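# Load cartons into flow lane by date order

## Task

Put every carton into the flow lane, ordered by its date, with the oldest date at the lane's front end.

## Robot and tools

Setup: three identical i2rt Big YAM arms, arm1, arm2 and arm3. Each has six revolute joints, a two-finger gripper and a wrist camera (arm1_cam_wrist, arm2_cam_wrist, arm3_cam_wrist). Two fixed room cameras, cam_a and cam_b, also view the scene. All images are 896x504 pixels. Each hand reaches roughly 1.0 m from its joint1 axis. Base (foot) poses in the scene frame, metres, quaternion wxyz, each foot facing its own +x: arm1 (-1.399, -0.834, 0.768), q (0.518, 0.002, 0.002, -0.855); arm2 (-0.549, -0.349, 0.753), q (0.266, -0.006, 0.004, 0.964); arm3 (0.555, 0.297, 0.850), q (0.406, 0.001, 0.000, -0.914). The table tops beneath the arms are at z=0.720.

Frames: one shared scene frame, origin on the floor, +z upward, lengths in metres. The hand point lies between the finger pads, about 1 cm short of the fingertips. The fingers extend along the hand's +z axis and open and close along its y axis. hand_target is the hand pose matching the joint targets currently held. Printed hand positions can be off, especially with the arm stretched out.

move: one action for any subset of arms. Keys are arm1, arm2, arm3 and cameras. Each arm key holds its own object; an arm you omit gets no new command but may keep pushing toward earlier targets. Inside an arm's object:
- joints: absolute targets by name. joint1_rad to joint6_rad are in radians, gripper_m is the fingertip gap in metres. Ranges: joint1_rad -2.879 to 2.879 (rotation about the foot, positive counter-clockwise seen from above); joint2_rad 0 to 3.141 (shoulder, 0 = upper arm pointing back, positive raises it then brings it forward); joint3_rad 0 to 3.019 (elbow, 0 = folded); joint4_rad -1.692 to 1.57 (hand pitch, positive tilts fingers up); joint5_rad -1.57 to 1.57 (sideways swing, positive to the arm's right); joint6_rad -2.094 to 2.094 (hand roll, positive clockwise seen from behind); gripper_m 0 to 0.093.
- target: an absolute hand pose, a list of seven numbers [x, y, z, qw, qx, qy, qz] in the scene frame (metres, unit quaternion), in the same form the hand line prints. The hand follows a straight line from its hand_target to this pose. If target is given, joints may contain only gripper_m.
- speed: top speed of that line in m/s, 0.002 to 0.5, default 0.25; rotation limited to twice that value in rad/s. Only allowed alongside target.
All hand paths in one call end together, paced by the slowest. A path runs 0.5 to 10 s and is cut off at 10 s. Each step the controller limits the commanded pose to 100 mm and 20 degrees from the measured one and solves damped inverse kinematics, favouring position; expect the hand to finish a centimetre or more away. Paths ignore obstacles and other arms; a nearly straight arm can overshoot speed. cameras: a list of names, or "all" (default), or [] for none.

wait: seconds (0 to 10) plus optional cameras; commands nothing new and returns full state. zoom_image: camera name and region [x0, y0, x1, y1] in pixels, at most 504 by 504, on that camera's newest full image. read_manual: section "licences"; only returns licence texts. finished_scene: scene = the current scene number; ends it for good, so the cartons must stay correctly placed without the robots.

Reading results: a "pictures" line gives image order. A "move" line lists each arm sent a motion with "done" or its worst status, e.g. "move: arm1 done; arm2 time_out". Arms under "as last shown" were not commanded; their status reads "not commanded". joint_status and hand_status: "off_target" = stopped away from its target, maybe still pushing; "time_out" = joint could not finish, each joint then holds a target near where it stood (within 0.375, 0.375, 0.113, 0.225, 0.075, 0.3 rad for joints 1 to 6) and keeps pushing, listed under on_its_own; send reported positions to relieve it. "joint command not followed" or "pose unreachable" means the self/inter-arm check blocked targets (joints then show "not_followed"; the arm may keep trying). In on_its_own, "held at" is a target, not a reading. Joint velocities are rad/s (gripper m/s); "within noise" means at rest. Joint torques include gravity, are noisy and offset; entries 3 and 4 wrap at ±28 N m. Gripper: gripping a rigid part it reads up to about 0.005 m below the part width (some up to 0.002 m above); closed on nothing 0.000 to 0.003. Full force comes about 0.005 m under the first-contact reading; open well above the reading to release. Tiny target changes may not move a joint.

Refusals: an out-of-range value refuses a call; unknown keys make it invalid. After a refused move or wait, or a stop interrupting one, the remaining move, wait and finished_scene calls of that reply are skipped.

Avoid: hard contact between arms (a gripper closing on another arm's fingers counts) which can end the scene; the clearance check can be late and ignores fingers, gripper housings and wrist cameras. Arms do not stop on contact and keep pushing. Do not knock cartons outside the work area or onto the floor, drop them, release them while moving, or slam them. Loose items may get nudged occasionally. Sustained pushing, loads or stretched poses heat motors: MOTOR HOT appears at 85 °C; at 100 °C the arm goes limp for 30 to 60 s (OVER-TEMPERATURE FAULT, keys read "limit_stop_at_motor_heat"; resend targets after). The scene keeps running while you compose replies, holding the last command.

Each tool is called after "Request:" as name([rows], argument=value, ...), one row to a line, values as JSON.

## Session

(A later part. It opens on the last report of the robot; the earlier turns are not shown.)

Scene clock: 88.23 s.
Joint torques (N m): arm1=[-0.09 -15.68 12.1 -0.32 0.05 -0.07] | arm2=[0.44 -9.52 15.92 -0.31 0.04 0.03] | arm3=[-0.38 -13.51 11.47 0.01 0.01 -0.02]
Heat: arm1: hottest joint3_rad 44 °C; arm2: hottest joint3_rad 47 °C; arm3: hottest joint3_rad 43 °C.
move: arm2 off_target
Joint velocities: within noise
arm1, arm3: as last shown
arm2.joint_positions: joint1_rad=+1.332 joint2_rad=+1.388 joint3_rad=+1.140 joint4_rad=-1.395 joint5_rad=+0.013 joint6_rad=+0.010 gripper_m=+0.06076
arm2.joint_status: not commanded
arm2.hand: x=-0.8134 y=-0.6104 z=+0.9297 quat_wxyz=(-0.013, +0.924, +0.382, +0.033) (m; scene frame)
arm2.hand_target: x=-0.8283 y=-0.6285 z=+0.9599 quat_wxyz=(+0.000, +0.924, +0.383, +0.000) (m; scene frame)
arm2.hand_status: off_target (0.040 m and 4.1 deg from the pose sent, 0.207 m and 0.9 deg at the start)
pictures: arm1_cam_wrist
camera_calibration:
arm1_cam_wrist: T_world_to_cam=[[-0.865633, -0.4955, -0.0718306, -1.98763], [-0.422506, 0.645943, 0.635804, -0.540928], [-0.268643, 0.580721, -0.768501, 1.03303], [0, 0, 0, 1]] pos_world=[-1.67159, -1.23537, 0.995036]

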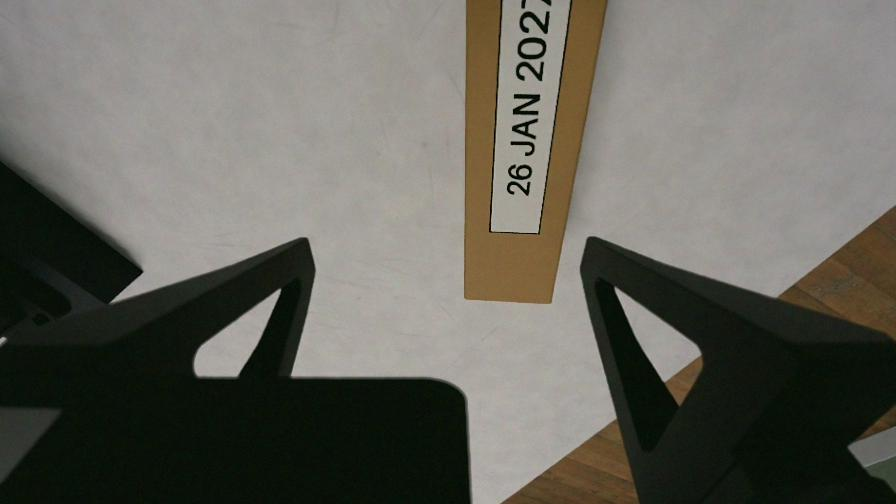

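Request:
move(arm2={"joints": {"joint1_rad": -1.651, "joint2_rad": 1.489, "joint3_rad": 1.253, "joint4_rad": -1.335, "joint5_rad": 0, "joint6_rad": 0.951}}, arm1={"target": [-1.738, -1.183, 0.84, 0, 0.4886, 0.8725, 0], "speed": 0.15}, cameras=["arm1_cam_wrist"])

Request:
move(arm2={"target": [0.02, 0.0, 0.83, 0, 0, 1, 0], "speed": 0.25}, cameras=["arm2_cam_wrist"])

Scene clock: 98.93 s.
Joint torques (N m): arm1=[-0.67 -16.56 8.01 0.47 0.01 -0.06] | arm2=[-0.09 -13.04 12.66 -0.28 0.04 0.09] | arm3=[-0.38 -13.51 11.47 0.03 0.01 -0.03]
Heat: arm1: hottest joint3_rad 46 °C; arm2: hottest joint3_rad 51 °C; arm3: hottest joint3_rad 43 °C.
move: arm1 done; arm2 done
Joint velocities: within noise
arm1.joint_positions: joint1_rad=-0.274 joint2_rad=+1.721 joint3_rad=+1.240 joint4_rad=-1.104 joint5_rad=-0.003 joint6_rad=-1.312 gripper_m=+0.09196
arm1.joint_status: not commanded
arm1.hand: x=-1.7280 y=-1.1843 z=+0.8371 quat_wxyz=(-0.003, -0.485, -0.874, -0.010) (m; scene frame)
arm1.hand_target: x=-1.7379 y=-1.1828 z=+0.8401 quat_wxyz=(+0.000, -0.489, -0.872, +0.000) (m; scene frame)
arm1.hand_status: done (0.010 m and 1.2 deg from the pose sent, 0.068 m and 3.4 deg at the start)
arm2.joint_positions: joint1_rad=-1.652 joint2_rad=+1.509 joint3_rad=+1.211 joint4_rad=-1.326 joint5_rad=+0.001 joint6_rad=+0.941 gripper_m=+0.06069
arm2.joint_status: all done
arm2.hand: x=-0.3063 y=-0.0073 z=+0.9064 quat_wxyz=(+0.010, +0.004, -1.000, +0.028) (m; scene frame)
arm2.hand_target: x=-0.3002 y=+0.0027 z=+0.9298 quat_wxyz=(-0.005, +0.000, -1.000, +0.006) (m; scene frame)
arm2.hand_status: not commanded
arm3: as last shown
pictures: arm1_cam_wrist
camera_calibration:
arm1_cam_wrist: T_world_to_cam=[[-0.845733, -0.531765, -0.0442918, -2.05079], [-0.436879, 0.642376, 0.629674, -0.523544], [-0.306387, 0.551887, -0.775596, 0.896953], [0, 0, 0, 1]] pos_world=[-1.68833, -1.24924, 0.934502]

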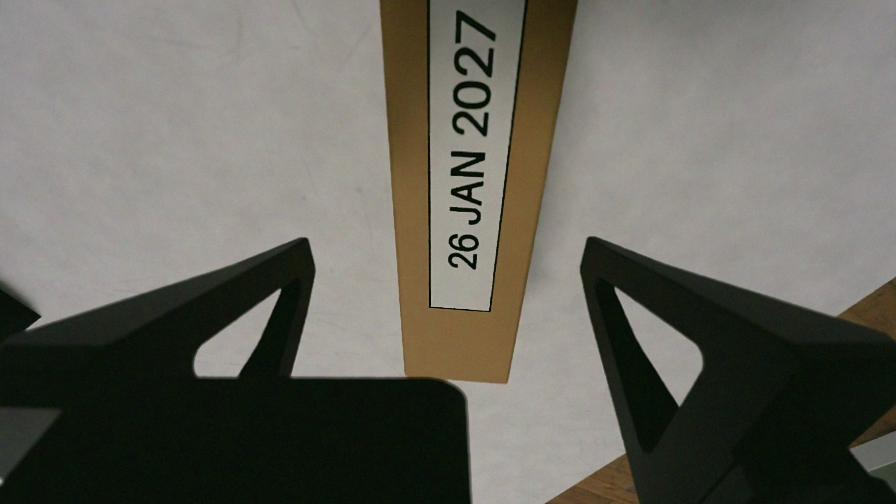

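Scene clock: 101.40 s.
Joint torques (N m): arm1=[-0.67 -16.5 8.01 0.49 0.01 -0.06] | arm2=[-0.15 -21.42 15.8 -0.32 -0.06 -0.12] | arm3=[-0.44 -13.45 11.56 -0.01 0.01 -0.03]
Heat: arm1: hottest joint3_rad 45 °C; arm2: hottest joint3_rad 52 °C; arm3: hottest joint3_rad 43 °C.
move: arm2 off_target
Joint velocities: within noise
arm1: as last shown
arm1.joint_positions: joint1_rad=-0.274 joint2_rad=+1.721 joint3_rad=+1.240 joint4_rad=-1.104 joint5_rad=-0.003 joint6_rad=-1.313 gripper_m=+0.09196
arm1.hand_target: x=-1.7379 y=-1.1828 z=+0.8401 quat_wxyz=(+0.000, -0.489, -0.873, +0.000) (m; scene frame)
arm2.joint_positions: joint1_rad=-2.058 joint2_rad=+2.172 joint3_rad=+1.871 joint4_rad=-1.343 joint5_rad=-0.013 joint6_rad=+0.557 gripper_m=+0.06069
arm2.joint_status: not commanded
arm2.hand: x=-0.0035 y=-0.0162 z=+0.8005 quat_wxyz=(+0.030, -0.007, -0.999, +0.019) (m; scene frame)
arm2.hand_target: x=+0.0176 y=-0.0013 z=+0.8308 quat_wxyz=(-0.001, +0.000, -1.000, +0.000) (m; scene frame)
arm2.hand_status: off_target (0.041 m and 4.1 deg from the pose sent, 0.335 m and 3.4 deg at the start)
arm3.joint_positions: joint1_rad=+0.002 joint2_rad=+1.367 joint3_rad=+1.042 joint4_rad=-1.244 joint5_rad=+0.004 joint6_rad=+0.839 gripper_m=+0.09209
arm3.joint_status: not commanded
arm3.hand: x=+0.3031 y=+0.0201 z=+0.9968 quat_wxyz=(+0.001, -1.000, +0.001, +0.001) (m; scene frame)
arm3.hand_target: x=+0.3000 y=+0.0201 z=+1.0000 quat_wxyz=(+0.000, -1.000, +0.000, +0.000) (m; scene frame)
arm3.hand_status: not commanded
pictures: arm2_cam_wrist
camera_calibration:
arm2_cam_wrist: T_world_to_cam=[[-0.00713076, -0.998627, 0.0518966, -0.0596847], [-0.789569, 0.0374692, 0.612517, -0.484435], [-0.61362, -0.0366083, -0.788752, 0.751561], [0, 0, 0, 1]] pos_world=[0.0782521, -0.0139381, 0.892617]

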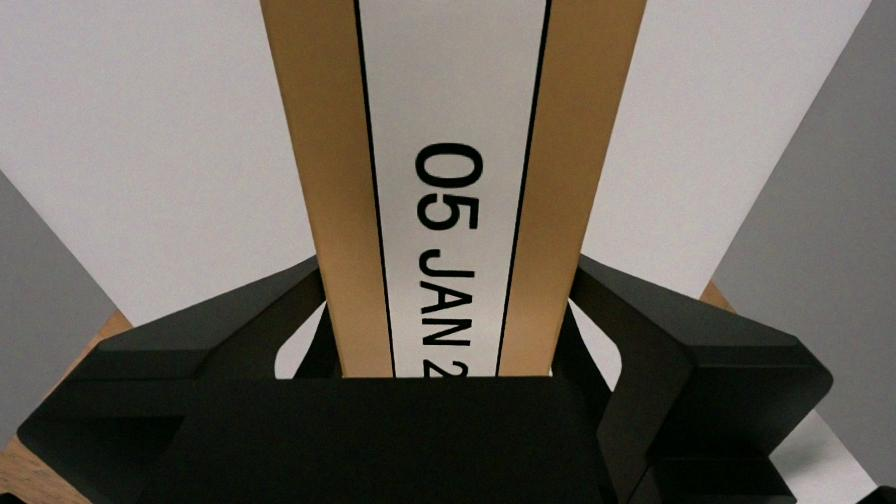

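Request:
move(arm2={"target": [0.02, 0.0, 0.769, 0, 0, 1, 0], "speed": 0.1}, arm1={"target": [-1.743, -1.186, 0.753, 0, 0.4886, 0.8725, 0], "speed": 0.15}, cameras=["arm1_cam_wrist"])

Request:
move(arm2={"joints": {"gripper_m": 0.09}}, arm1={"joints": {"gripper_m": 0.054}}, cameras=[])

Request:
move(arm2={"target": [-0.30, 0.0, 0.93, 0, 0, 1, 0], "speed": 0.25}, arm1={"target": [-1.735, -1.184, 0.98, 0, 0.4886, 0.8725, 0], "speed": 0.25}, arm3={"target": [0.02, -0.007, 0.86, 0, 1, 0, 0], "speed": 0.35}, cameras=["arm3_cam_wrist", "arm1_cam_wrist"])

Scene clock: 114.20 s.
Joint torques (N m): arm1=[-0.79 -17.44 6.72 0.5 0.01 -0.07] | arm2=[-0.03 -19.55 10.73 0.61 -0.11 -0.11] | arm3=[-0.44 -13.63 11.51 0.05 0 -0.04]
Heat: arm1: hottest joint3_rad 45 °C; arm2: hottest joint3_rad 55 °C; arm3: hottest joint3_rad 43 °C.
move: arm1 done; arm2 off_target
Joint velocities: within noise
arm1.joint_positions: joint1_rad=-0.276 joint2_rad=+1.857 joint3_rad=+1.173 joint4_rad=-0.897 joint5_rad=-0.003 joint6_rad=-1.315 gripper_m=+0.09196
arm1.joint_status: not commanded
arm1.hand: x=-1.7333 y=-1.1883 z=+0.7524 quat_wxyz=(-0.002, -0.485, -0.875, -0.007) (m; scene frame)
arm1.hand_target: x=-1.7430 y=-1.1859 z=+0.7532 quat_wxyz=(+0.000, -0.489, -0.872, +0.000) (m; scene frame)
arm1.hand_status: done (0.010 m and 1.0 deg from the pose sent, 0.085 m and 1.2 deg at the start)
arm2.joint_positions: joint1_rad=-2.058 joint2_rad=+2.204 joint3_rad=+1.871 joint4_rad=-1.239 joint5_rad=-0.012 joint6_rad=+0.557 gripper_m=+0.06069
arm2.joint_status: not commanded
arm2.hand: x=+0.0161 y=-0.0049 z=+0.7794 quat_wxyz=(-0.001, -0.006, -1.000, +0.001) (m; scene frame)
arm2.hand_target: x=+0.0197 y=-0.0001 z=+0.7692 quat_wxyz=(+0.000, +0.000, -1.000, +0.000) (m; scene frame)
arm2.hand_status: off_target (0.012 m and 0.7 deg from the pose sent, 0.042 m and 4.1 deg at the start)
arm3: as last shown
pictures: arm1_cam_wrist
camera_calibration:
arm1_cam_wrist: T_world_to_cam=[[-0.845448, -0.532593, -0.0395325, -2.06534], [-0.43529, 0.644314, 0.628795, -0.46415], [-0.30942, 0.548821, -0.776566, 0.823612], [0, 0, 0, 1]] pos_world=[-1.69333, -1.25294, 0.849796]

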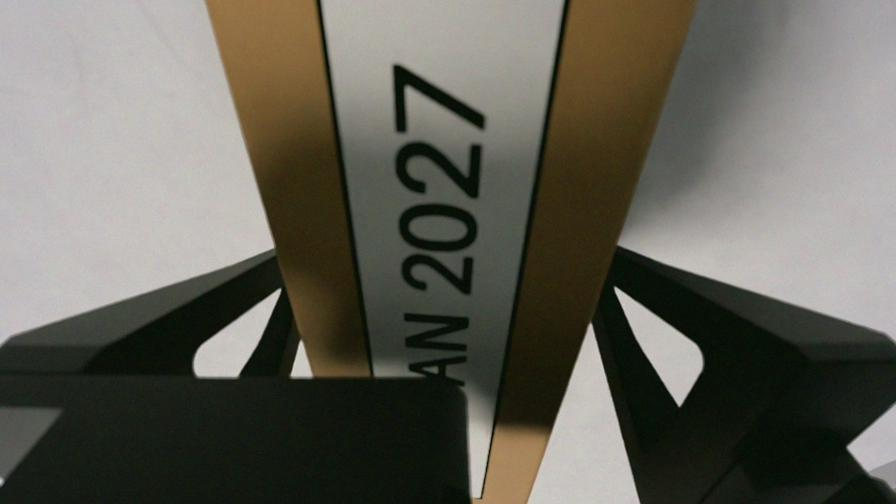

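Scene clock: 114.87 s.
Joint torques (N m): arm1=[-0.67 -17.08 6.79 0.43 0.04 -0.06] | arm2=[-0.03 -19.66 10.73 0.62 -0.05 -0.11] | arm3=[-0.44 -13.57 11.54 0.05 0.01 -0.03]
Heat: arm1: hottest joint3_rad 45 °C; arm2: hottest joint3_rad 55 °C; arm3: hottest joint3_rad 43 °C.
move: arm1 off_target; arm2 done
Joint velocities: within noise
arm1.joint_positions: joint1_rad=-0.277 joint2_rad=+1.857 joint3_rad=+1.173 joint4_rad=-0.895 joint5_rad=-0.003 joint6_rad=-1.316 gripper_m=+0.06045
arm1.joint_status: gripper_m off_target (ended at +0.06048, target +0.05400)
arm1.hand: x=-1.7340 y=-1.1884 z=+0.7524 quat_wxyz=(-0.002, -0.485, -0.874, -0.006) (m; scene frame)
arm1.hand_target: x=-1.7430 y=-1.1859 z=+0.7532 quat_wxyz=(+0.000, -0.489, -0.872, +0.000) (m; scene frame)
arm1.hand_status: not commanded
arm2.joint_positions: joint1_rad=-2.058 joint2_rad=+2.205 joint3_rad=+1.871 joint4_rad=-1.239 joint5_rad=-0.013 joint6_rad=+0.557 gripper_m=+0.08990
arm2.joint_status: all done
arm2.hand: x=+0.0159 y=-0.0048 z=+0.7787 quat_wxyz=(+0.000, -0.006, -1.000, +0.001) (m; scene frame)
arm2.hand_target: x=+0.0196 y=-0.0001 z=+0.7690 quat_wxyz=(+0.000, +0.000, -1.000, +0.000) (m; scene frame)
arm2.hand_status: not commanded
arm3: as last shown
pictures: none
No camera images: "cameras" was empty.

Scene clock: 117.27 s.
Joint torques (N m): arm1=[-0.09 -18.2 13.96 -0.62 -0.05 0.02] | arm2=[0.15 -10.87 8.28 -0.05 0.09 0.13] | arm3=[-0.67 -24.18 13.5 0.02 0 -0.04]
Heat: arm1: hottest joint3_rad 45 °C; arm2: hottest joint3_rad 55 °C; arm3: hottest joint3_rad 43 °C.
move: arm1 off_target; arm2 off_target; arm3 off_target
Joint velocities: within noise
arm1.joint_positions: joint1_rad=-0.277 joint2_rad=+1.629 joint3_rad=+1.406 joint4_rad=-1.430 joint5_rad=-0.001 joint6_rad=-1.316 gripper_m=+0.06045
arm1.joint_status: not commanded
arm1.hand: x=-1.7180 y=-1.1715 z=+0.9402 quat_wxyz=(-0.011, -0.485, -0.874, -0.043) (m; scene frame)
arm1.hand_target: x=-1.7332 y=-1.1820 z=+0.9798 quat_wxyz=(+0.000, -0.489, -0.872, +0.000) (m; scene frame)
arm1.hand_status: off_target (0.045 m and 5.1 deg from the pose sent, 0.228 m and 0.9 deg at the start)
arm2.joint_positions: joint1_rad=-1.665 joint2_rad=+1.476 joint3_rad=+1.264 joint4_rad=-1.323 joint5_rad=-0.015 joint6_rad=+0.929 gripper_m=+0.08995
arm2.joint_status: not commanded
arm2.hand: x=-0.2940 y=+0.0056 z=+0.9393 quat_wxyz=(-0.009, +0.004, -1.000, -0.013) (m; scene frame)
arm2.hand_target: x=-0.2999 y=+0.0000 z=+0.9303 quat_wxyz=(+0.000, +0.000, -1.000, +0.000) (m; scene frame)
arm2.hand_status: off_target (0.012 m and 1.9 deg from the pose sent, 0.350 m and 0.7 deg at the start)
arm3.joint_positions: joint1_rad=-0.313 joint2_rad=+2.067 joint3_rad=+1.604 joint4_rad=-1.106 joint5_rad=+0.003 joint6_rad=+0.527 gripper_m=+0.09209
arm3.joint_status: not commanded
arm3.hand: x=+0.0310 y=-0.0036 z=+0.8634 quat_wxyz=(+0.001, -1.000, +0.002, +0.000) (m; scene frame)
arm3.hand_target: x=+0.0204 y=-0.0068 z=+0.8599 quat_wxyz=(+0.000, -1.000, +0.000, +0.000) (m; scene frame)
arm3.hand_status: off_target (0.012 m and 0.3 deg from the pose sent, 0.316 m and 0.2 deg at the start)
pictures: arm1_cam_wrist, arm3_cam_wrist
camera_calibration:
arm1_cam_wrist: T_world_to_cam=[[-0.842044, -0.528177, -0.109502, -1.95917], [-0.46609, 0.610256, 0.640584, -0.690335], [-0.271518, 0.590438, -0.76004, 1.06336], [0, 0, 0, 1]] pos_world=[-1.68274, -1.24135, 1.03588]
arm3_cam_wrist: T_world_to_cam=[[0.0195132, 0.99981, -0.000092842, 0.00402833], [0.803608, -0.0156287, 0.594953, -0.536832], [0.594839, -0.011684, -0.80376, 0.798418], [0, 0, 0, 1]] pos_world=[-0.0436063, -0.00308879, 0.961127]

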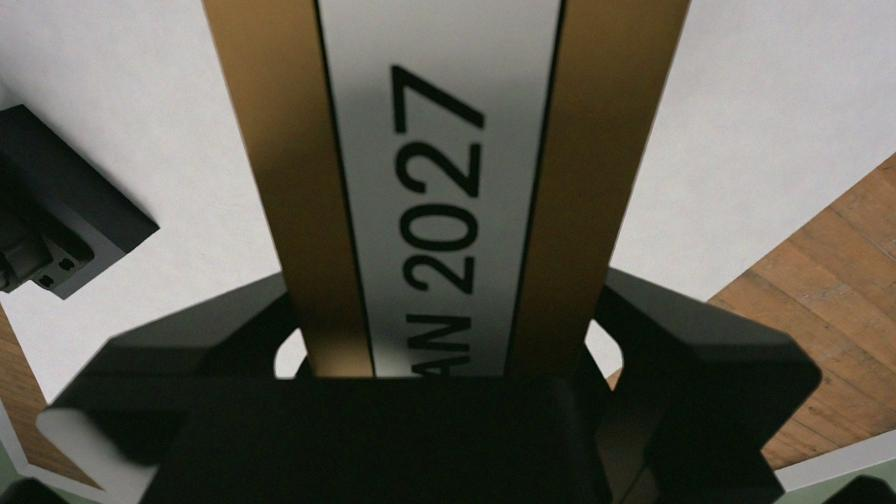

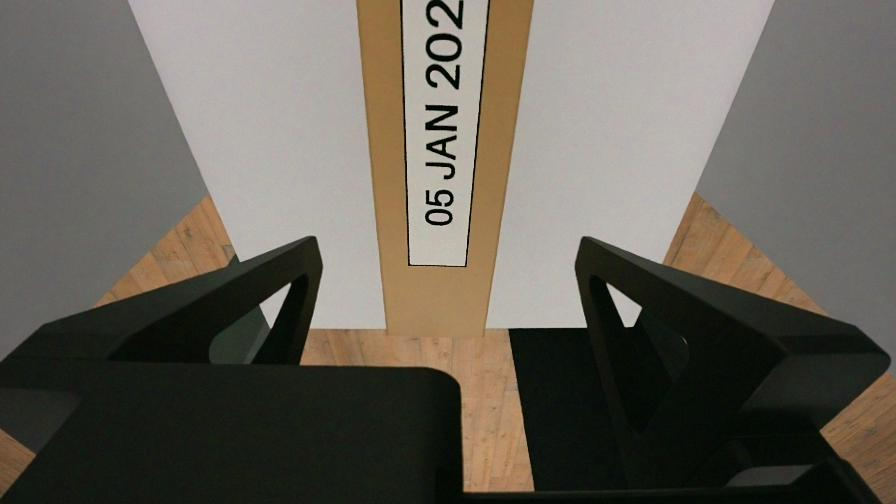

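Request:
move(arm3={"target": [0.02, -0.008, 0.765, 0, 1, 0, 0], "speed": 0.15}, arm1={"joints": {"joint1_rad": 2.407, "joint2_rad": 1.982, "joint3_rad": 1.923, "joint4_rad": -1.512, "joint5_rad": 0, "joint6_rad": -0.431}}, cameras=[])

Request:
move(arm3={"joints": {"gripper_m": 0.052}}, arm1={"target": [-0.82, -0.62, 0.775, 0, -0.3827, 0.9239, 0], "speed": 0.2}, cameras=[])

Scene clock: 133.53 s.
Joint torques (N m): arm1=[0.5 -27.28 10.39 -0.38 -0.03 0.11] | arm2=[0.15 -10.81 8.28 -0.05 0.09 0.09] | arm3=[-0.15 -25.41 9.65 0.7 0 0]
Heat: arm1: hottest joint3_rad 46 °C; arm2: hottest joint3_rad 54 °C; arm3: hottest joint3_rad 43 °C.
move: arm1 done; arm3 off_target
Joint velocities: within noise
arm1.joint_positions: joint1_rad=+2.413 joint2_rad=+2.038 joint3_rad=+1.899 joint4_rad=-1.500 joint5_rad=+0.000 joint6_rad=-0.438 gripper_m=+0.06052
arm1.joint_status: all done
arm1.hand: x=-0.8238 y=-0.6184 z=+0.9099 quat_wxyz=(+0.032, +0.389, -0.921, -0.003) (m; scene frame)
arm1.hand_target: x=-0.8205 y=-0.6210 z=+0.9524 quat_wxyz=(-0.002, +0.383, -0.924, -0.002) (m; scene frame)
arm1.hand_status: not commanded
arm2: as last shown
arm2.joint_positions: joint1_rad=-1.665 joint2_rad=+1.476 joint3_rad=+1.264 joint4_rad=-1.323 joint5_rad=-0.015 joint6_rad=+0.930 gripper_m=+0.08995
arm3.joint_positions: joint1_rad=-0.313 joint2_rad=+2.205 joint3_rad=+1.587 joint4_rad=-0.945 joint5_rad=+0.003 joint6_rad=+0.527 gripper_m=+0.09209
arm3.joint_status: not commanded
arm3.hand: x=+0.0223 y=-0.0088 z=+0.7769 quat_wxyz=(+0.000, -1.000, +0.002, +0.003) (m; scene frame)
arm3.hand_target: x=+0.0203 y=-0.0079 z=+0.7651 quat_wxyz=(+0.000, -1.000, +0.000, +0.000) (m; scene frame)
arm3.hand_status: off_target (0.012 m and 0.4 deg from the pose sent, 0.099 m and 0.3 deg at the start)
pictures: none
No camera images: "cameras" was empty.

Scene clock: 135.27 s.
Joint torques (N m): arm1=[0.56 -23.47 8.46 0.28 0.07 0.11] | arm2=[0.15 -10.93 8.28 -0.05 0.09 0.09] | arm3=[0.03 -25.47 9.74 0.77 -0.03 -0.02]
Heat: arm1: hottest joint3_rad 46 °C; arm2: hottest joint3_rad 53 °C; arm3: hottest joint3_rad 43 °C.
move: arm1 off_target; arm3 off_target
Joint velocities: within noise
arm1.joint_positions: joint1_rad=+2.413 joint2_rad=+2.129 joint3_rad=+1.640 joint4_rad=-1.124 joint5_rad=+0.003 joint6_rad=-0.437 gripper_m=+0.06000
arm1.joint_status: not commanded
arm1.hand: x=-0.8303 y=-0.6207 z=+0.7605 quat_wxyz=(+0.019, +0.388, -0.921, -0.001) (m; scene frame)
arm1.hand_target: x=-0.8202 y=-0.6201 z=+0.7752 quat_wxyz=(+0.000, +0.383, -0.924, +0.000) (m; scene frame)
arm1.hand_status: off_target (0.018 m and 2.3 deg from the pose sent, 0.135 m and 3.8 deg at the start)
arm2: as last shown
arm3.joint_positions: joint1_rad=-0.313 joint2_rad=+2.205 joint3_rad=+1.587 joint4_rad=-0.945 joint5_rad=+0.004 joint6_rad=+0.528 gripper_m=+0.05850
arm3.joint_status: gripper_m off_target (ended at +0.05852, target +0.05200)
arm3.hand: x=+0.0222 y=-0.0087 z=+0.7769 quat_wxyz=(+0.000, -1.000, +0.002, +0.003) (m; scene frame)
arm3.hand_target: x=+0.0203 y=-0.0079 z=+0.7651 quat_wxyz=(+0.000, -1.000, +0.000, +0.000) (m; scene frame)
arm3.hand_status: not commanded
pictures: none
No camera images: "cameras" was empty.

Request:
move(arm3={"target": [0.30, 0.02, 1.0, 0, 1, 0, 0], "speed": 0.35}, arm1={"target": [-0.82, -0.62, 0.742, 0, -0.3827, 0.9239, 0], "speed": 0.06}, cameras=[])

Request:
move(arm3={"target": [0.70, -0.338, 0.90, 0, 1, 0, 0], "speed": 0.4}, arm1={"joints": {"gripper_m": 0.092}}, cameras=[])

Request:
move(arm3={"target": [0.70, -0.334, 0.79, 0, 0.99966, 0, -0.02618], "speed": 0.15}, arm1={"target": [-0.825, -0.625, 0.95, 0, -0.3827, 0.9239, 0], "speed": 0.3}, cameras=["arm3_cam_wrist", "arm1_cam_wrist"])

Scene clock: 140.50 s.
Joint torques (N m): arm1=[0.56 -20.6 7.39 1.72 -0.21 0.11] | arm2=[0.15 -10.81 8.29 -0.03 0.09 0.09] | arm3=[0.85 -15.44 11.92 -0.03 0.26 0.16]
Heat: arm1: hottest joint3_rad 46 °C; arm2: hottest joint3_rad 53 °C; arm3: hottest joint3_rad 43 °C.
move: arm1 off_target; arm3 off_target
Joint velocities: within noise
arm1.joint_positions: joint1_rad=+2.413 joint2_rad=+2.130 joint3_rad=+1.629 joint4_rad=-1.098 joint5_rad=+0.009 joint6_rad=-0.437 gripper_m=+0.06000
arm1.joint_status: not commanded
arm1.hand: x=-0.8287 y=-0.6212 z=+0.7561 quat_wxyz=(+0.012, +0.388, -0.921, +0.002) (m; scene frame)
arm1.hand_target: x=-0.8205 y=-0.6202 z=+0.7425 quat_wxyz=(+0.000, +0.383, -0.924, +0.000) (m; scene frame)
arm1.hand_status: off_target (0.017 m and 1.6 deg from the pose sent, 0.021 m and 2.3 deg at the start)
arm2: as last shown
arm3.joint_positions: joint1_rad=-0.015 joint2_rad=+1.383 joint3_rad=+1.035 joint4_rad=-1.244 joint5_rad=-0.003 joint6_rad=+0.821 gripper_m=+0.05850
arm3.joint_status: not commanded
arm3.hand: x=+0.3010 y=+0.0252 z=+0.9887 quat_wxyz=(+0.007, -1.000, +0.000, -0.009) (m; scene frame)
arm3.hand_target: x=+0.3000 y=+0.0202 z=+1.0000 quat_wxyz=(+0.000, -1.000, +0.000, +0.000) (m; scene frame)
arm3.hand_status: off_target (0.012 m and 1.3 deg from the pose sent, 0.357 m and 0.5 deg at the start)
pictures: none
No camera images: "cameras" was empty.

Scene clock: 143.03 s.
Joint torques (N m): arm1=[0.56 -20.95 7.43 0.62 -0.06 0.09] | arm2=[0.15 -10.87 8.28 -0.05 0.1 0.09] | arm3=[-0.38 -28.28 15.65 -0.25 0.29 0.16]
Heat: arm1: hottest joint3_rad 45 °C; arm2: hottest joint3_rad 53 °C; arm3: hottest joint3_rad 43 °C.
move: arm1 done; arm3 off_target
Joint velocities: within noise
arm1.joint_positions: joint1_rad=+2.413 joint2_rad=+2.134 joint3_rad=+1.629 joint4_rad=-1.065 joint5_rad=+0.006 joint6_rad=-0.435 gripper_m=+0.09191
arm1.joint_status: all done
arm1.hand: x=-0.8218 y=-0.6180 z=+0.7538 quat_wxyz=(-0.002, +0.388, -0.922, +0.001) (m; scene frame)
arm1.hand_target: x=-0.8204 y=-0.6202 z=+0.7424 quat_wxyz=(+0.000, +0.383, -0.924, +0.000) (m; scene frame)
arm1.hand_status: not commanded
arm2: as last shown
arm3.joint_positions: joint1_rad=+0.969 joint2_rad=+2.149 joint3_rad=+1.785 joint4_rad=-1.254 joint5_rad=-0.003 joint6_rad=+1.787 gripper_m=+0.05850
arm3.joint_status: not commanded
arm3.hand: x=+0.7009 y=-0.3161 z=+0.8793 quat_wxyz=(+0.024, -1.000, -0.009, +0.003) (m; scene frame)
arm3.hand_target: x=+0.6998 y=-0.3367 z=+0.9004 quat_wxyz=(-0.001, -1.000, +0.000, +0.000) (m; scene frame)
arm3.hand_status: off_target (0.030 m and 2.9 deg from the pose sent, 0.547 m and 1.3 deg at the start; pose on its path clipped on 18 of 76 steps)
pictures: none
No camera images: "cameras" was empty.

Scene clock: 144.80 s.
Joint torques (N m): arm1=[0.21 -21.01 12.66 -0.28 -0.05 0.06] | arm2=[0.21 -10.81 8.28 -0.03 0.1 0.1] | arm3=[0.79 -30.33 10.55 0.38 0.33 0.17]
Heat: arm1: hottest joint3_rad 45 °C; arm2: hottest joint3_rad 53 °C; arm3: hottest joint3_rad 43 °C.
move: arm1 off_target; arm3 off_target
Joint velocities: within noise
arm1.joint_positions: joint1_rad=+2.413 joint2_rad=+1.958 joint3_rad=+1.839 joint4_rad=-1.491 joint5_rad=+0.006 joint6_rad=-0.435 gripper_m=+0.09192
arm1.joint_status: not commanded
arm1.hand: x=-0.8395 y=-0.6255 z=+0.9344 quat_wxyz=(+0.017, +0.388, -0.922, +0.000) (m; scene frame)
arm1.hand_target: x=-0.8259 y=-0.6253 z=+0.9500 quat_wxyz=(+0.000, +0.383, -0.924, +0.000) (m; scene frame)
arm1.hand_status: off_target (0.021 m and 2.1 deg from the pose sent, 0.196 m and 0.7 deg at the start; pose on its path clipped on 7 of 53 steps)
arm2: as last shown
arm3.joint_positions: joint1_rad=+0.969 joint2_rad=+2.289 joint3_rad=+1.742 joint4_rad=-1.070 joint5_rad=+0.048 joint6_rad=+1.802 gripper_m=+0.05850
arm3.joint_status: not commanded
arm3.hand: x=+0.6941 y=-0.3239 z=+0.7769 quat_wxyz=(+0.017, -0.999, -0.002, +0.028) (m; scene frame)
arm3.hand_target: x=+0.7001 y=-0.3337 z=+0.7901 quat_wxyz=(+0.000, -1.000, +0.000, +0.026) (m; scene frame)
arm3.hand_status: off_target (0.018 m and 2.0 deg from the pose sent, 0.091 m and 3.9 deg at the start)
pictures: arm1_cam_wrist, arm3_cam_wrist
camera_calibration:
arm1_cam_wrist: T_world_to_cam=[[0.716287, -0.696773, -0.0379511, 0.204271], [-0.511068, -0.560858, 0.651343, -1.39073], [-0.475123, -0.447153, -0.757834, 0.153097], [0, 0, 0, 1]] pos_world=[-0.784333, -0.569213, 1.02962]
arm3_cam_wrist: T_world_to_cam=[[0.0126426, 0.999419, 0.0316617, 0.291279], [0.83483, -0.0279782, 0.549797, -1.01382], [0.550363, 0.0194812, -0.834698, 0.395706], [0, 0, 0, 1]] pos_world=[0.6249, -0.327184, 0.878466]

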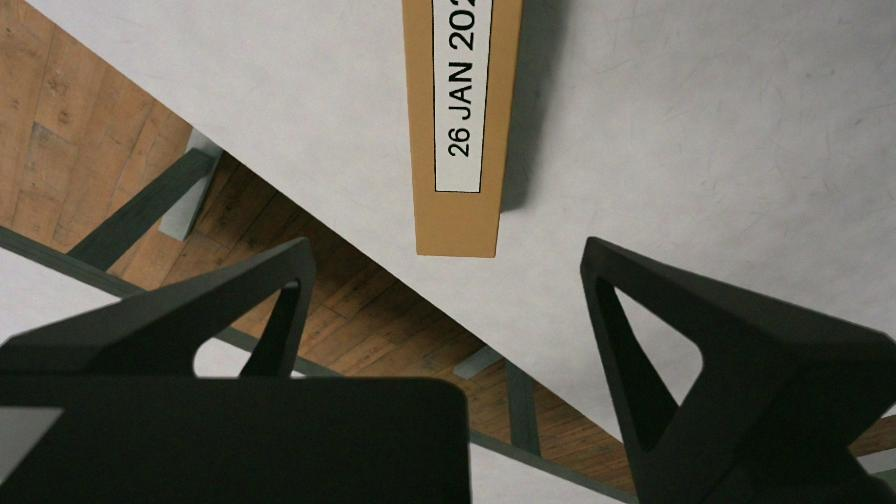

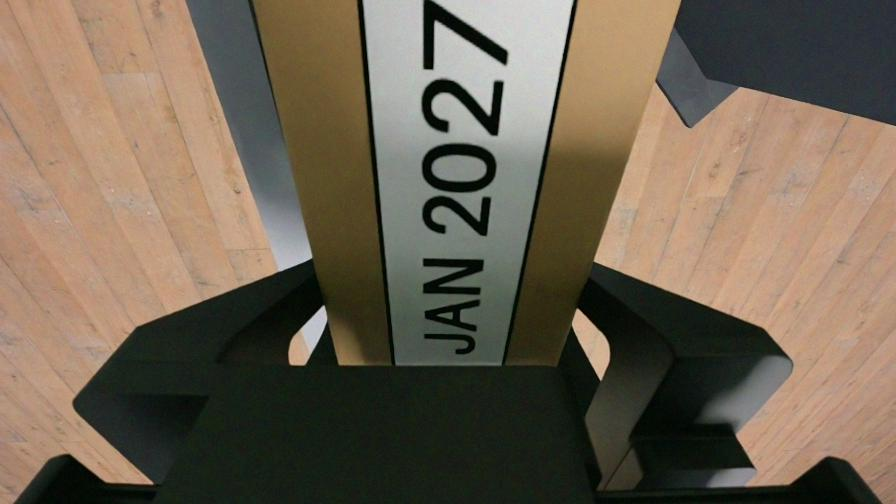

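Request:
move(arm3={"target": [0.70, -0.343, 0.765, 0, 0.99966, 0, -0.02618], "speed": 0.1}, arm1={"joints": {"joint1_rad": 1.0, "joint2_rad": 1.4, "joint3_rad": 1.4, "joint4_rad": -1.4, "joint5_rad": 0, "joint6_rad": 0}}, cameras=["arm3_cam_wrist"])

Scene clock: 153.53 s.
Joint torques (N m): arm1=[-0.03 -12.98 9.39 0.59 0.02 0.11] | arm2=[0.21 -10.81 8.28 -0.06 0.09 0.09] | arm3=[0.26 -27.52 12.83 0.49 0.06 0.11]
Heat: arm1: hottest joint3_rad 47 °C; arm2: hottest joint3_rad 52 °C; arm3: hottest joint3_rad 44 °C.
move: arm1 done; arm3 off_target
Joint velocities: within noise
arm1.joint_positions: joint1_rad=+1.008 joint2_rad=+1.400 joint3_rad=+1.396 joint4_rad=-1.406 joint5_rad=+0.001 joint6_rad=-0.007 gripper_m=+0.09195
arm1.joint_status: all done
arm1.hand: x=-1.1756 y=-1.2208 z=+1.0369 quat_wxyz=(-0.069, -0.494, -0.866, +0.038) (m; scene frame)
arm1.hand_target: x=-1.1775 y=-1.2249 z=+1.0390 quat_wxyz=(-0.074, -0.501, -0.862, +0.040) (m; scene frame)
arm1.hand_status: not commanded
arm2: as last shown
arm3.joint_positions: joint1_rad=+0.969 joint2_rad=+2.310 joint3_rad=+1.746 joint4_rad=-1.048 joint5_rad=+0.055 joint6_rad=+1.805 gripper_m=+0.05850
arm3.joint_status: not commanded
arm3.hand: x=+0.6935 y=-0.3270 z=+0.7652 quat_wxyz=(+0.014, -0.999, -0.001, +0.031) (m; scene frame)
arm3.hand_target: x=+0.6999 y=-0.3424 z=+0.7653 quat_wxyz=(+0.000, -1.000, +0.000, +0.026) (m; scene frame)
arm3.hand_status: off_target (0.017 m and 1.7 deg from the pose sent, 0.023 m and 2.0 deg at the start)
pictures: arm3_cam_wrist
camera_calibration:
arm3_cam_wrist: T_world_to_cam=[[0.014867, 0.99959, 0.0244628, 0.298645], [0.838175, -0.0257989, 0.544791, -1.00474], [0.545198, 0.0124047, -0.838215, 0.390333], [0, 0, 0, 1]] pos_world=[0.624902, -0.329286, 0.867252]

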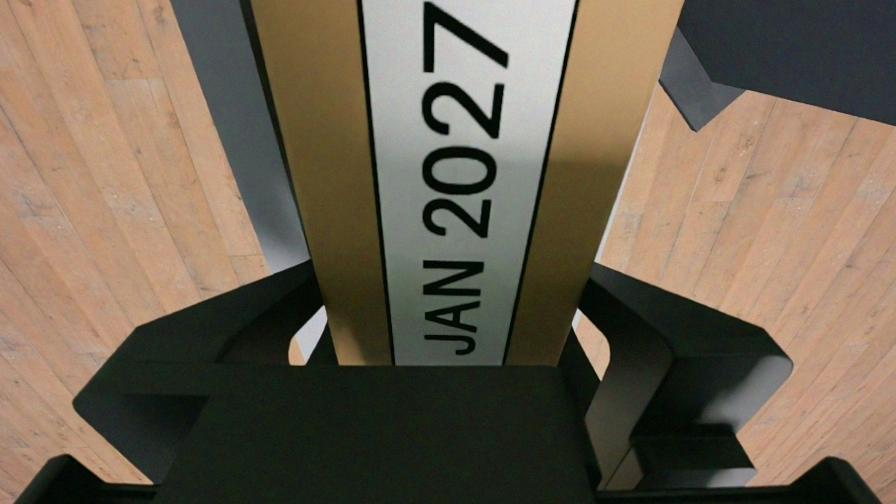

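Request:
move(arm3={"target": [0.70, -0.349, 0.755, 0, 0.99966, 0, -0.02618], "speed": 0.1}, arm2={"joints": {"joint1_rad": 2.17, "joint2_rad": 1.545, "joint3_rad": 1.366, "joint4_rad": -1.392, "joint5_rad": 0, "joint6_rad": -0.77}}, cameras=["arm3_cam_wrist", "arm2_cam_wrist"])

Scene clock: 160.27 s.
Joint torques (N m): arm1=[0.03 -13.04 9.39 0.59 0.02 0.11] | arm2=[0.09 -12.51 11.84 -0.12 -0.05 -0.12] | arm3=[0.26 -26.23 13.48 0.66 0.07 -0.07]
Heat: arm1: hottest joint3_rad 47 °C; arm2: hottest joint3_rad 52 °C; arm3: hottest joint3_rad 44 °C.
move: arm2 done; arm3 off_target
Joint velocities: within noise
arm1: as last shown
arm2.joint_positions: joint1_rad=+2.169 joint2_rad=+1.549 joint3_rad=+1.338 joint4_rad=-1.383 joint5_rad=-0.001 joint6_rad=-0.760 gripper_m=+0.09007
arm2.joint_status: all done
arm2.hand: x=-0.5245 y=-0.7955 z=+0.9435 quat_wxyz=(+0.002, +0.367, +0.930, +0.007) (m; scene frame)
arm2.hand_target: x=-0.5238 y=-0.8017 z=+0.9554 quat_wxyz=(+0.006, +0.362, +0.932, -0.004) (m; scene frame)
arm2.hand_status: not commanded
arm3.joint_positions: joint1_rad=+0.969 joint2_rad=+2.321 joint3_rad=+1.764 joint4_rad=-1.048 joint5_rad=+0.056 joint6_rad=+1.819 gripper_m=+0.05850
arm3.joint_status: not commanded
arm3.hand: x=+0.6948 y=-0.3326 z=+0.7642 quat_wxyz=(+0.010, -0.999, +0.007, +0.030) (m; scene frame)
arm3.hand_target: x=+0.6997 y=-0.3480 z=+0.7553 quat_wxyz=(+0.000, -1.000, +0.000, +0.026) (m; scene frame)
arm3.hand_status: off_target (0.019 m and 1.4 deg from the pose sent, 0.025 m and 1.7 deg at the start)
pictures: arm2_cam_wrist, arm3_cam_wrist
camera_calibration:
arm2_cam_wrist: T_world_to_cam=[[-0.680089, -0.733128, -0.00152128, -0.940362], [-0.604745, 0.559819, 0.566468, -0.398316], [-0.414442, 0.386169, -0.824082, 0.990261], [0, 0, 0, 1]] pos_world=[-0.470003, -0.848829, 1.04026]
arm3_cam_wrist: T_world_to_cam=[[0.0292756, 0.999441, 0.0161249, 0.300722], [0.837189, -0.0333303, 0.545897, -1.00816], [0.54613, -0.0024819, -0.837697, 0.382889], [0, 0, 0, 1]] pos_world=[0.62611, -0.333206, 0.866249]

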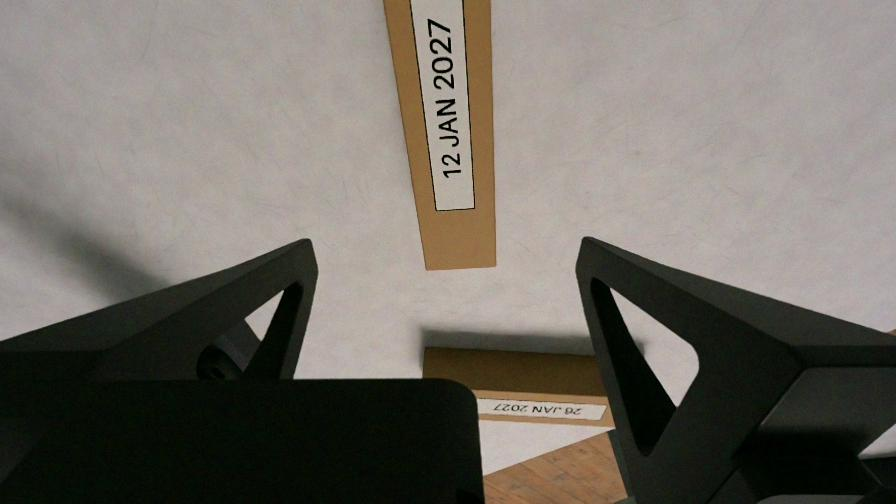

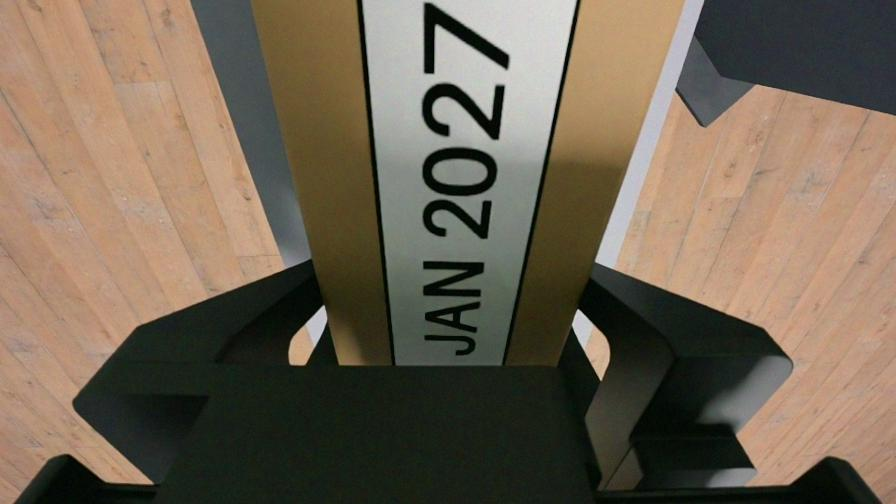

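Request:
move(arm3={"joints": {"gripper_m": 0.08}}, arm2={"target": [-0.515, -0.808, 0.90, 0, 0.3223, 0.9466, 0], "speed": 0.25}, cameras=[])

Request:
move(arm2={"target": [-0.516, -0.810, 0.745, 0, 0.3223, 0.9466, 0], "speed": 0.16}, cameras=["arm3_cam_wrist"])

Request:
move(arm3={"target": [0.69, -0.33, 0.92, 0, 1, 0, 0], "speed": 0.25}, arm2={"joints": {"gripper_m": 0.054}}, cameras=["arm3_cam_wrist", "arm2_cam_wrist"])

Scene clock: 171.20 s.
Joint torques (N m): arm1=[0.03 -13.04 9.39 0.61 0.01 0.11] | arm2=[0.62 -11.46 8.55 0.76 -0.02 -0.11] | arm3=[0.21 -26.34 13.05 0.99 0.14 -0.04]
Heat: arm1: hottest joint3_rad 47 °C; arm2: hottest joint3_rad 52 °C; arm3: hottest joint3_rad 45 °C.
move: arm2 off_target; arm3 done
Joint velocities: within noise
arm1: as last shown
arm2.joint_positions: joint1_rad=+2.180 joint2_rad=+1.592 joint3_rad=+1.299 joint4_rad=-1.275 joint5_rad=+0.006 joint6_rad=-0.823 gripper_m=+0.09007
arm2.joint_status: not commanded
arm2.hand: x=-0.5194 y=-0.8105 z=+0.9104 quat_wxyz=(+0.004, +0.333, +0.943, -0.007) (m; scene frame)
arm2.hand_target: x=-0.5151 y=-0.8078 z=+0.9001 quat_wxyz=(+0.000, +0.322, +0.947, +0.000) (m; scene frame)
arm2.hand_status: off_target (0.012 m and 1.6 deg from the pose sent, 0.046 m and 5.6 deg at the start)
arm3.joint_positions: joint1_rad=+0.969 joint2_rad=+2.323 joint3_rad=+1.768 joint4_rad=-1.059 joint5_rad=+0.053 joint6_rad=+1.817 gripper_m=+0.07746
arm3.joint_status: all done
arm3.hand: x=+0.6952 y=-0.3312 z=+0.7639 quat_wxyz=(+0.015, -0.999, +0.005, +0.030) (m; scene frame)
arm3.hand_target: x=+0.6998 y=-0.3480 z=+0.7554 quat_wxyz=(+0.000, -1.000, +0.000, +0.026) (m; scene frame)
arm3.hand_status: not commanded
pictures: none
No camera images: "cameras" was empty.

Scene clock: 172.87 s.
Joint torques (N m): arm1=[0.09 -13.04 9.37 0.61 0.02 0.11] | arm2=[0.32 -12.63 6.86 0.95 -0.02 -0.11] | arm3=[0.15 -26.58 13.07 0.99 0.17 -0.04]
Heat: arm1: hottest joint3_rad 46 °C; arm2: hottest joint3_rad 52 °C; arm3: hottest joint3_rad 45 °C.
move: arm2 off_target
Joint velocities: within noise
arm1, arm3: as last shown
arm2.joint_positions: joint1_rad=+2.180 joint2_rad=+1.792 joint3_rad=+1.103 joint4_rad=-0.882 joint5_rad=+0.007 joint6_rad=-0.830 gripper_m=+0.09007
arm2.joint_status: not commanded
arm2.hand: x=-0.5179 y=-0.8141 z=+0.7551 quat_wxyz=(+0.003, +0.329, +0.944, -0.005) (m; scene frame)
arm2.hand_target: x=-0.5162 y=-0.8099 z=+0.7452 quat_wxyz=(+0.000, +0.322, +0.947, +0.000) (m; scene frame)
arm2.hand_status: off_target (0.011 m and 1.1 deg from the pose sent, 0.166 m and 1.6 deg at the start)
pictures: arm3_cam_wrist
camera_calibration:
arm3_cam_wrist: T_world_to_cam=[[0.0266979, 0.999312, 0.0257607, 0.293646], [0.836997, -0.0364363, 0.545992, -1.00918], [0.546555, 0.00698481, -0.837394, 0.38502], [0, 0, 0, 1]] pos_world=[0.626409, -0.332904, 0.865855]

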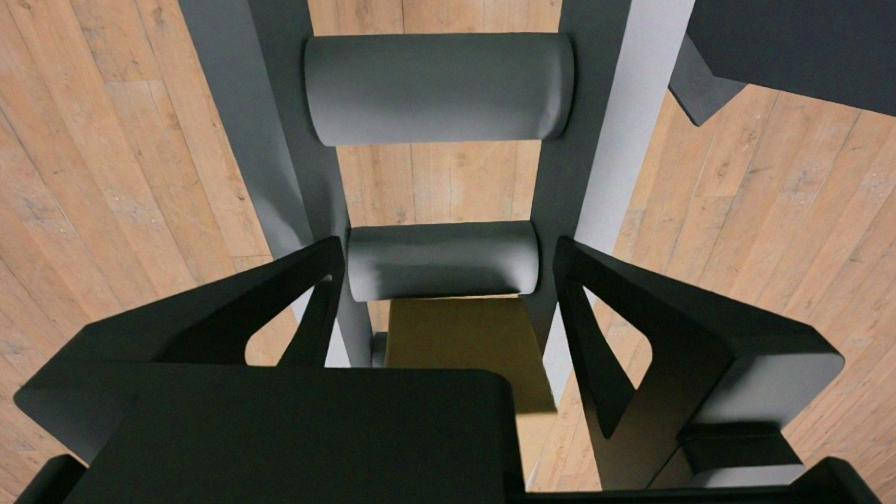

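Scene clock: 174.53 s.
Joint torques (N m): arm1=[0.03 -13.04 9.4 0.61 0.01 0.11] | arm2=[0.15 -12.69 6.86 0.92 0.01 -0.11] | arm3=[-0.67 -25.52 12.4 -0.01 0.02 -0.03]
Heat: arm1: hottest joint3_rad 46 °C; arm2: hottest joint3_rad 52 °C; arm3: hottest joint3_rad 45 °C.
move: arm2 off_target; arm3 off_target
Joint velocities: within noise
arm1: as last shown
arm2.joint_positions: joint1_rad=+2.182 joint2_rad=+1.792 joint3_rad=+1.103 joint4_rad=-0.882 joint5_rad=+0.006 joint6_rad=-0.831 gripper_m=+0.06064
arm2.joint_status: gripper_m off_target (ended at +0.06067, target +0.05400)
arm2.hand: x=-0.5169 y=-0.8141 z=+0.7551 quat_wxyz=(+0.004, +0.328, +0.945, -0.005) (m; scene frame)
arm2.hand_target: x=-0.5160 y=-0.8099 z=+0.7452 quat_wxyz=(+0.000, +0.322, +0.947, +0.000) (m; scene frame)
arm2.hand_status: not commanded
arm3.joint_positions: joint1_rad=+0.959 joint2_rad=+2.079 joint3_rad=+1.809 joint4_rad=-1.282 joint5_rad=+0.005 joint6_rad=+1.794 gripper_m=+0.07994
arm3.joint_status: not commanded
arm3.hand: x=+0.6954 y=-0.3250 z=+0.9309 quat_wxyz=(-0.010, -1.000, -0.001, -0.001) (m; scene frame)
arm3.hand_target: x=+0.6898 y=-0.3297 z=+0.9201 quat_wxyz=(+0.000, -1.000, +0.000, +0.000) (m; scene frame)
arm3.hand_status: off_target (0.013 m and 1.1 deg from the pose sent, 0.156 m and 3.9 deg at the start; pose on its path clipped on 7 of 50 steps)
pictures: arm2_cam_wrist, arm3_cam_wrist
camera_calibration:
arm2_cam_wrist: T_world_to_cam=[[-0.616379, -0.787189, 0.0202557, -0.976695], [-0.646888, 0.520853, 0.556999, -0.322925], [-0.449014, 0.330219, -0.830266, 0.78663], [0, 0, 0, 1]] pos_world=[-0.457702, -0.860408, 0.852765]
arm3_cam_wrist: T_world_to_cam=[[0.0139288, 0.999666, -0.0217763, 0.33642], [0.802046, 0.00183523, 0.59726, -1.1113], [0.5971, -0.0257847, -0.801752, 0.445719], [0, 0, 0, 1]] pos_world=[0.62049, -0.322776, 1.02842]

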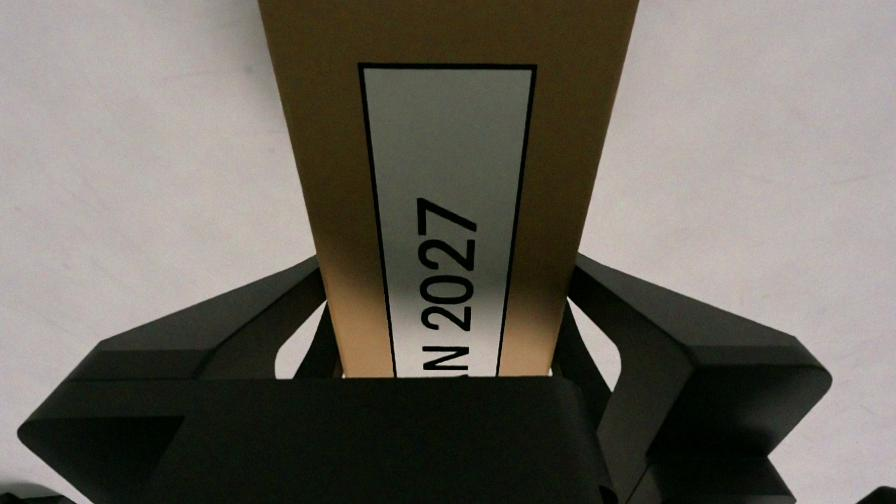

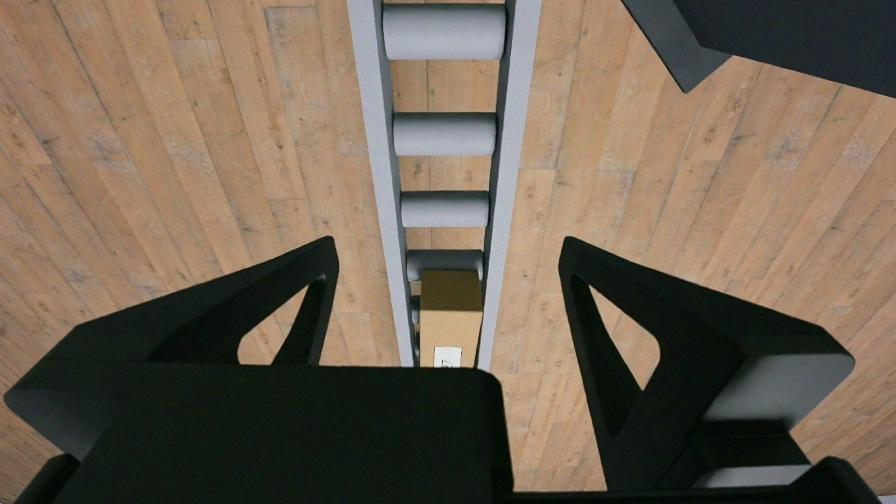

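Request:
move(arm3={"target": [0.30, 0.02, 1.0, 0, 1, 0, 0], "speed": 0.4}, arm2={"target": [-0.515, -0.80, 0.96, 0, 0.3223, 0.9466, 0], "speed": 0.3}, cameras=[])

Request:
move(arm3={"joints": {"gripper_m": 0.092}}, arm2={"joints": {"joint1_rad": -1.651, "joint2_rad": 1.489, "joint3_rad": 1.253, "joint4_rad": -1.335, "joint5_rad": 0, "joint6_rad": 0.951}}, cameras=[])

Request:
move(arm2={"target": [0.02, 0.0, 0.83, 0, 0, 1, 0], "speed": 0.25}, cameras=["arm2_cam_wrist"])

Scene clock: 184.63 s.
Joint torques (N m): arm1=[0.03 -13.04 9.4 0.59 0.01 0.11] | arm2=[0.56 -12.69 15.53 -0.38 -0.03 -0.03] | arm3=[-0.32 -13.16 11.96 0.06 0.01 -0.06]
Heat: arm1: hottest joint3_rad 46 °C; arm2: hottest joint3_rad 51 °C; arm3: hottest joint3_rad 46 °C.
move: arm2 off_target; arm3 done
Joint velocities: within noise
arm1: as last shown
arm2.joint_positions: joint1_rad=+2.184 joint2_rad=+1.550 joint3_rad=+1.297 joint4_rad=-1.404 joint5_rad=+0.006 joint6_rad=-0.831 gripper_m=+0.06065
arm2.joint_status: not commanded
arm2.hand: x=-0.5200 y=-0.7765 z=+0.9283 quat_wxyz=(-0.014, +0.326, +0.944, +0.034) (m; scene frame)
arm2.hand_target: x=-0.5152 y=-0.7977 z=+0.9602 quat_wxyz=(+0.000, +0.322, +0.947, +0.000) (m; scene frame)
arm2.hand_status: off_target (0.040 m and 4.3 deg from the pose sent, 0.205 m and 1.0 deg at the start)
arm3.joint_positions: joint1_rad=+0.002 joint2_rad=+1.362 joint3_rad=+1.037 joint4_rad=-1.243 joint5_rad=+0.004 joint6_rad=+0.840 gripper_m=+0.07994
arm3.joint_status: not commanded
arm3.hand: x=+0.3045 y=+0.0215 z=+0.9965 quat_wxyz=(+0.001, -1.000, +0.001, +0.001) (m; scene frame)
arm3.hand_target: x=+0.3000 y=+0.0201 z=+1.0000 quat_wxyz=(+0.000, -1.000, +0.000, +0.000) (m; scene frame)
arm3.hand_status: done (0.006 m and 0.2 deg from the pose sent, 0.529 m and 1.1 deg at the start)
pictures: none
No camera images: "cameras" was empty.

Scene clock: 187.43 s.
Joint torques (N m): arm1=[0.03 -12.98 9.37 0.61 0.02 0.11] | arm2=[-0.15 -13.39 8.99 -0.17 -0.03 0.09] | arm3=[-0.5 -13.04 12.01 0.06 0 -0.04]
Heat: arm1: hottest joint3_rad 46 °C; arm2: hottest joint3_rad 51 °C; arm3: hottest joint3_rad 46 °C.
move: arm2 done; arm3 done
Joint velocities: within noise
arm1: as last shown
arm2.joint_positions: joint1_rad=-1.651 joint2_rad=+1.509 joint3_rad=+1.260 joint4_rad=-1.325 joint5_rad=+0.002 joint6_rad=+0.941 gripper_m=+0.06067
arm2.joint_status: all done
arm2.hand: x=-0.2967 y=+0.0071 z=+0.9240 quat_wxyz=(-0.005, +0.005, -1.000, +0.008) (m; scene frame)
arm2.hand_target: x=-0.3003 y=+0.0026 z=+0.9297 quat_wxyz=(-0.005, +0.000, -1.000, +0.006) (m; scene frame)
arm2.hand_status: not commanded
arm3.joint_positions: joint1_rad=+0.002 joint2_rad=+1.362 joint3_rad=+1.037 joint4_rad=-1.244 joint5_rad=+0.004 joint6_rad=+0.840 gripper_m=+0.09191
arm3.joint_status: all done
arm3.hand: x=+0.3046 y=+0.0215 z=+0.9965 quat_wxyz=(+0.001, -1.000, +0.001, +0.001) (m; scene frame)
arm3.hand_target: x=+0.3000 y=+0.0201 z=+1.0000 quat_wxyz=(+0.000, -1.000, +0.000, +0.000) (m; scene frame)
arm3.hand_status: not commanded
pictures: none
No camera images: "cameras" was empty.

Scene clock: 189.87 s.
Joint torques (N m): arm1=[0.03 -13.04 9.37 0.62 0.02 0.11] | arm2=[-0.09 -20.89 15.49 -0.27 -0.09 -0.14] | arm3=[-0.38 -13.04 12 0.02 0.01 -0.04]
Heat: arm1: hottest joint3_rad 46 °C; arm2: hottest joint3_rad 51 °C; arm3: hottest joint3_rad 45 °C.
move: arm2 off_target
Joint velocities: within noise
arm1, arm3: as last shown
arm2.joint_positions: joint1_rad=-2.058 joint2_rad=+2.167 joint3_rad=+1.879 joint4_rad=-1.344 joint5_rad=-0.012 joint6_rad=+0.558 gripper_m=+0.06067
arm2.joint_status: not commanded
arm2.hand: x=-0.0009 y=-0.0149 z=+0.8059 quat_wxyz=(+0.025, -0.007, -1.000, +0.017) (m; scene frame)
arm2.hand_target: x=+0.0182 y=-0.0011 z=+0.8307 quat_wxyz=(-0.001, +0.000, -1.000, +0.000) (m; scene frame)
arm2.hand_status: off_target (0.035 m and 3.5 deg from the pose sent, 0.330 m and 1.2 deg at the start)
pictures: arm2_cam_wrist
camera_calibration:
arm2_cam_wrist: T_world_to_cam=[[-0.00811441, -0.998882, 0.0465728, -0.0544301], [-0.795736, 0.034656, 0.604652, -0.479381], [-0.60559, -0.0321532, -0.795127, 0.762665], [0, 0, 0, 1]] pos_world=[0.0799599, -0.0132337, 0.898809]

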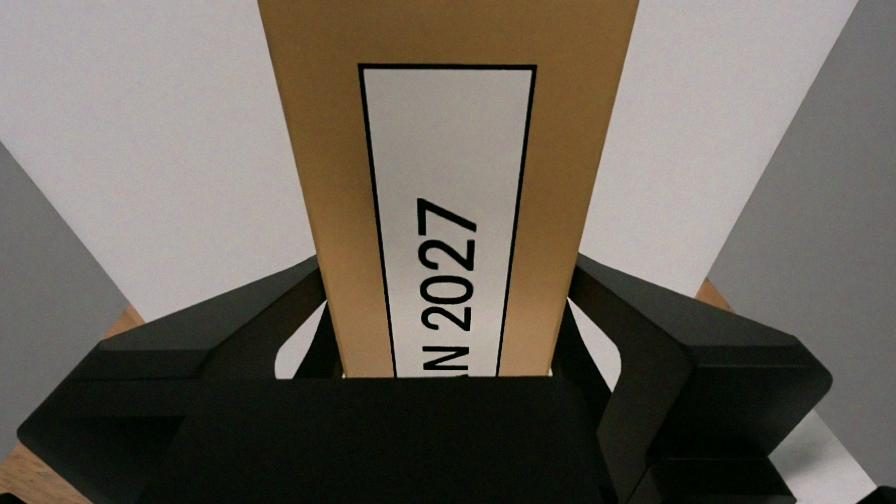

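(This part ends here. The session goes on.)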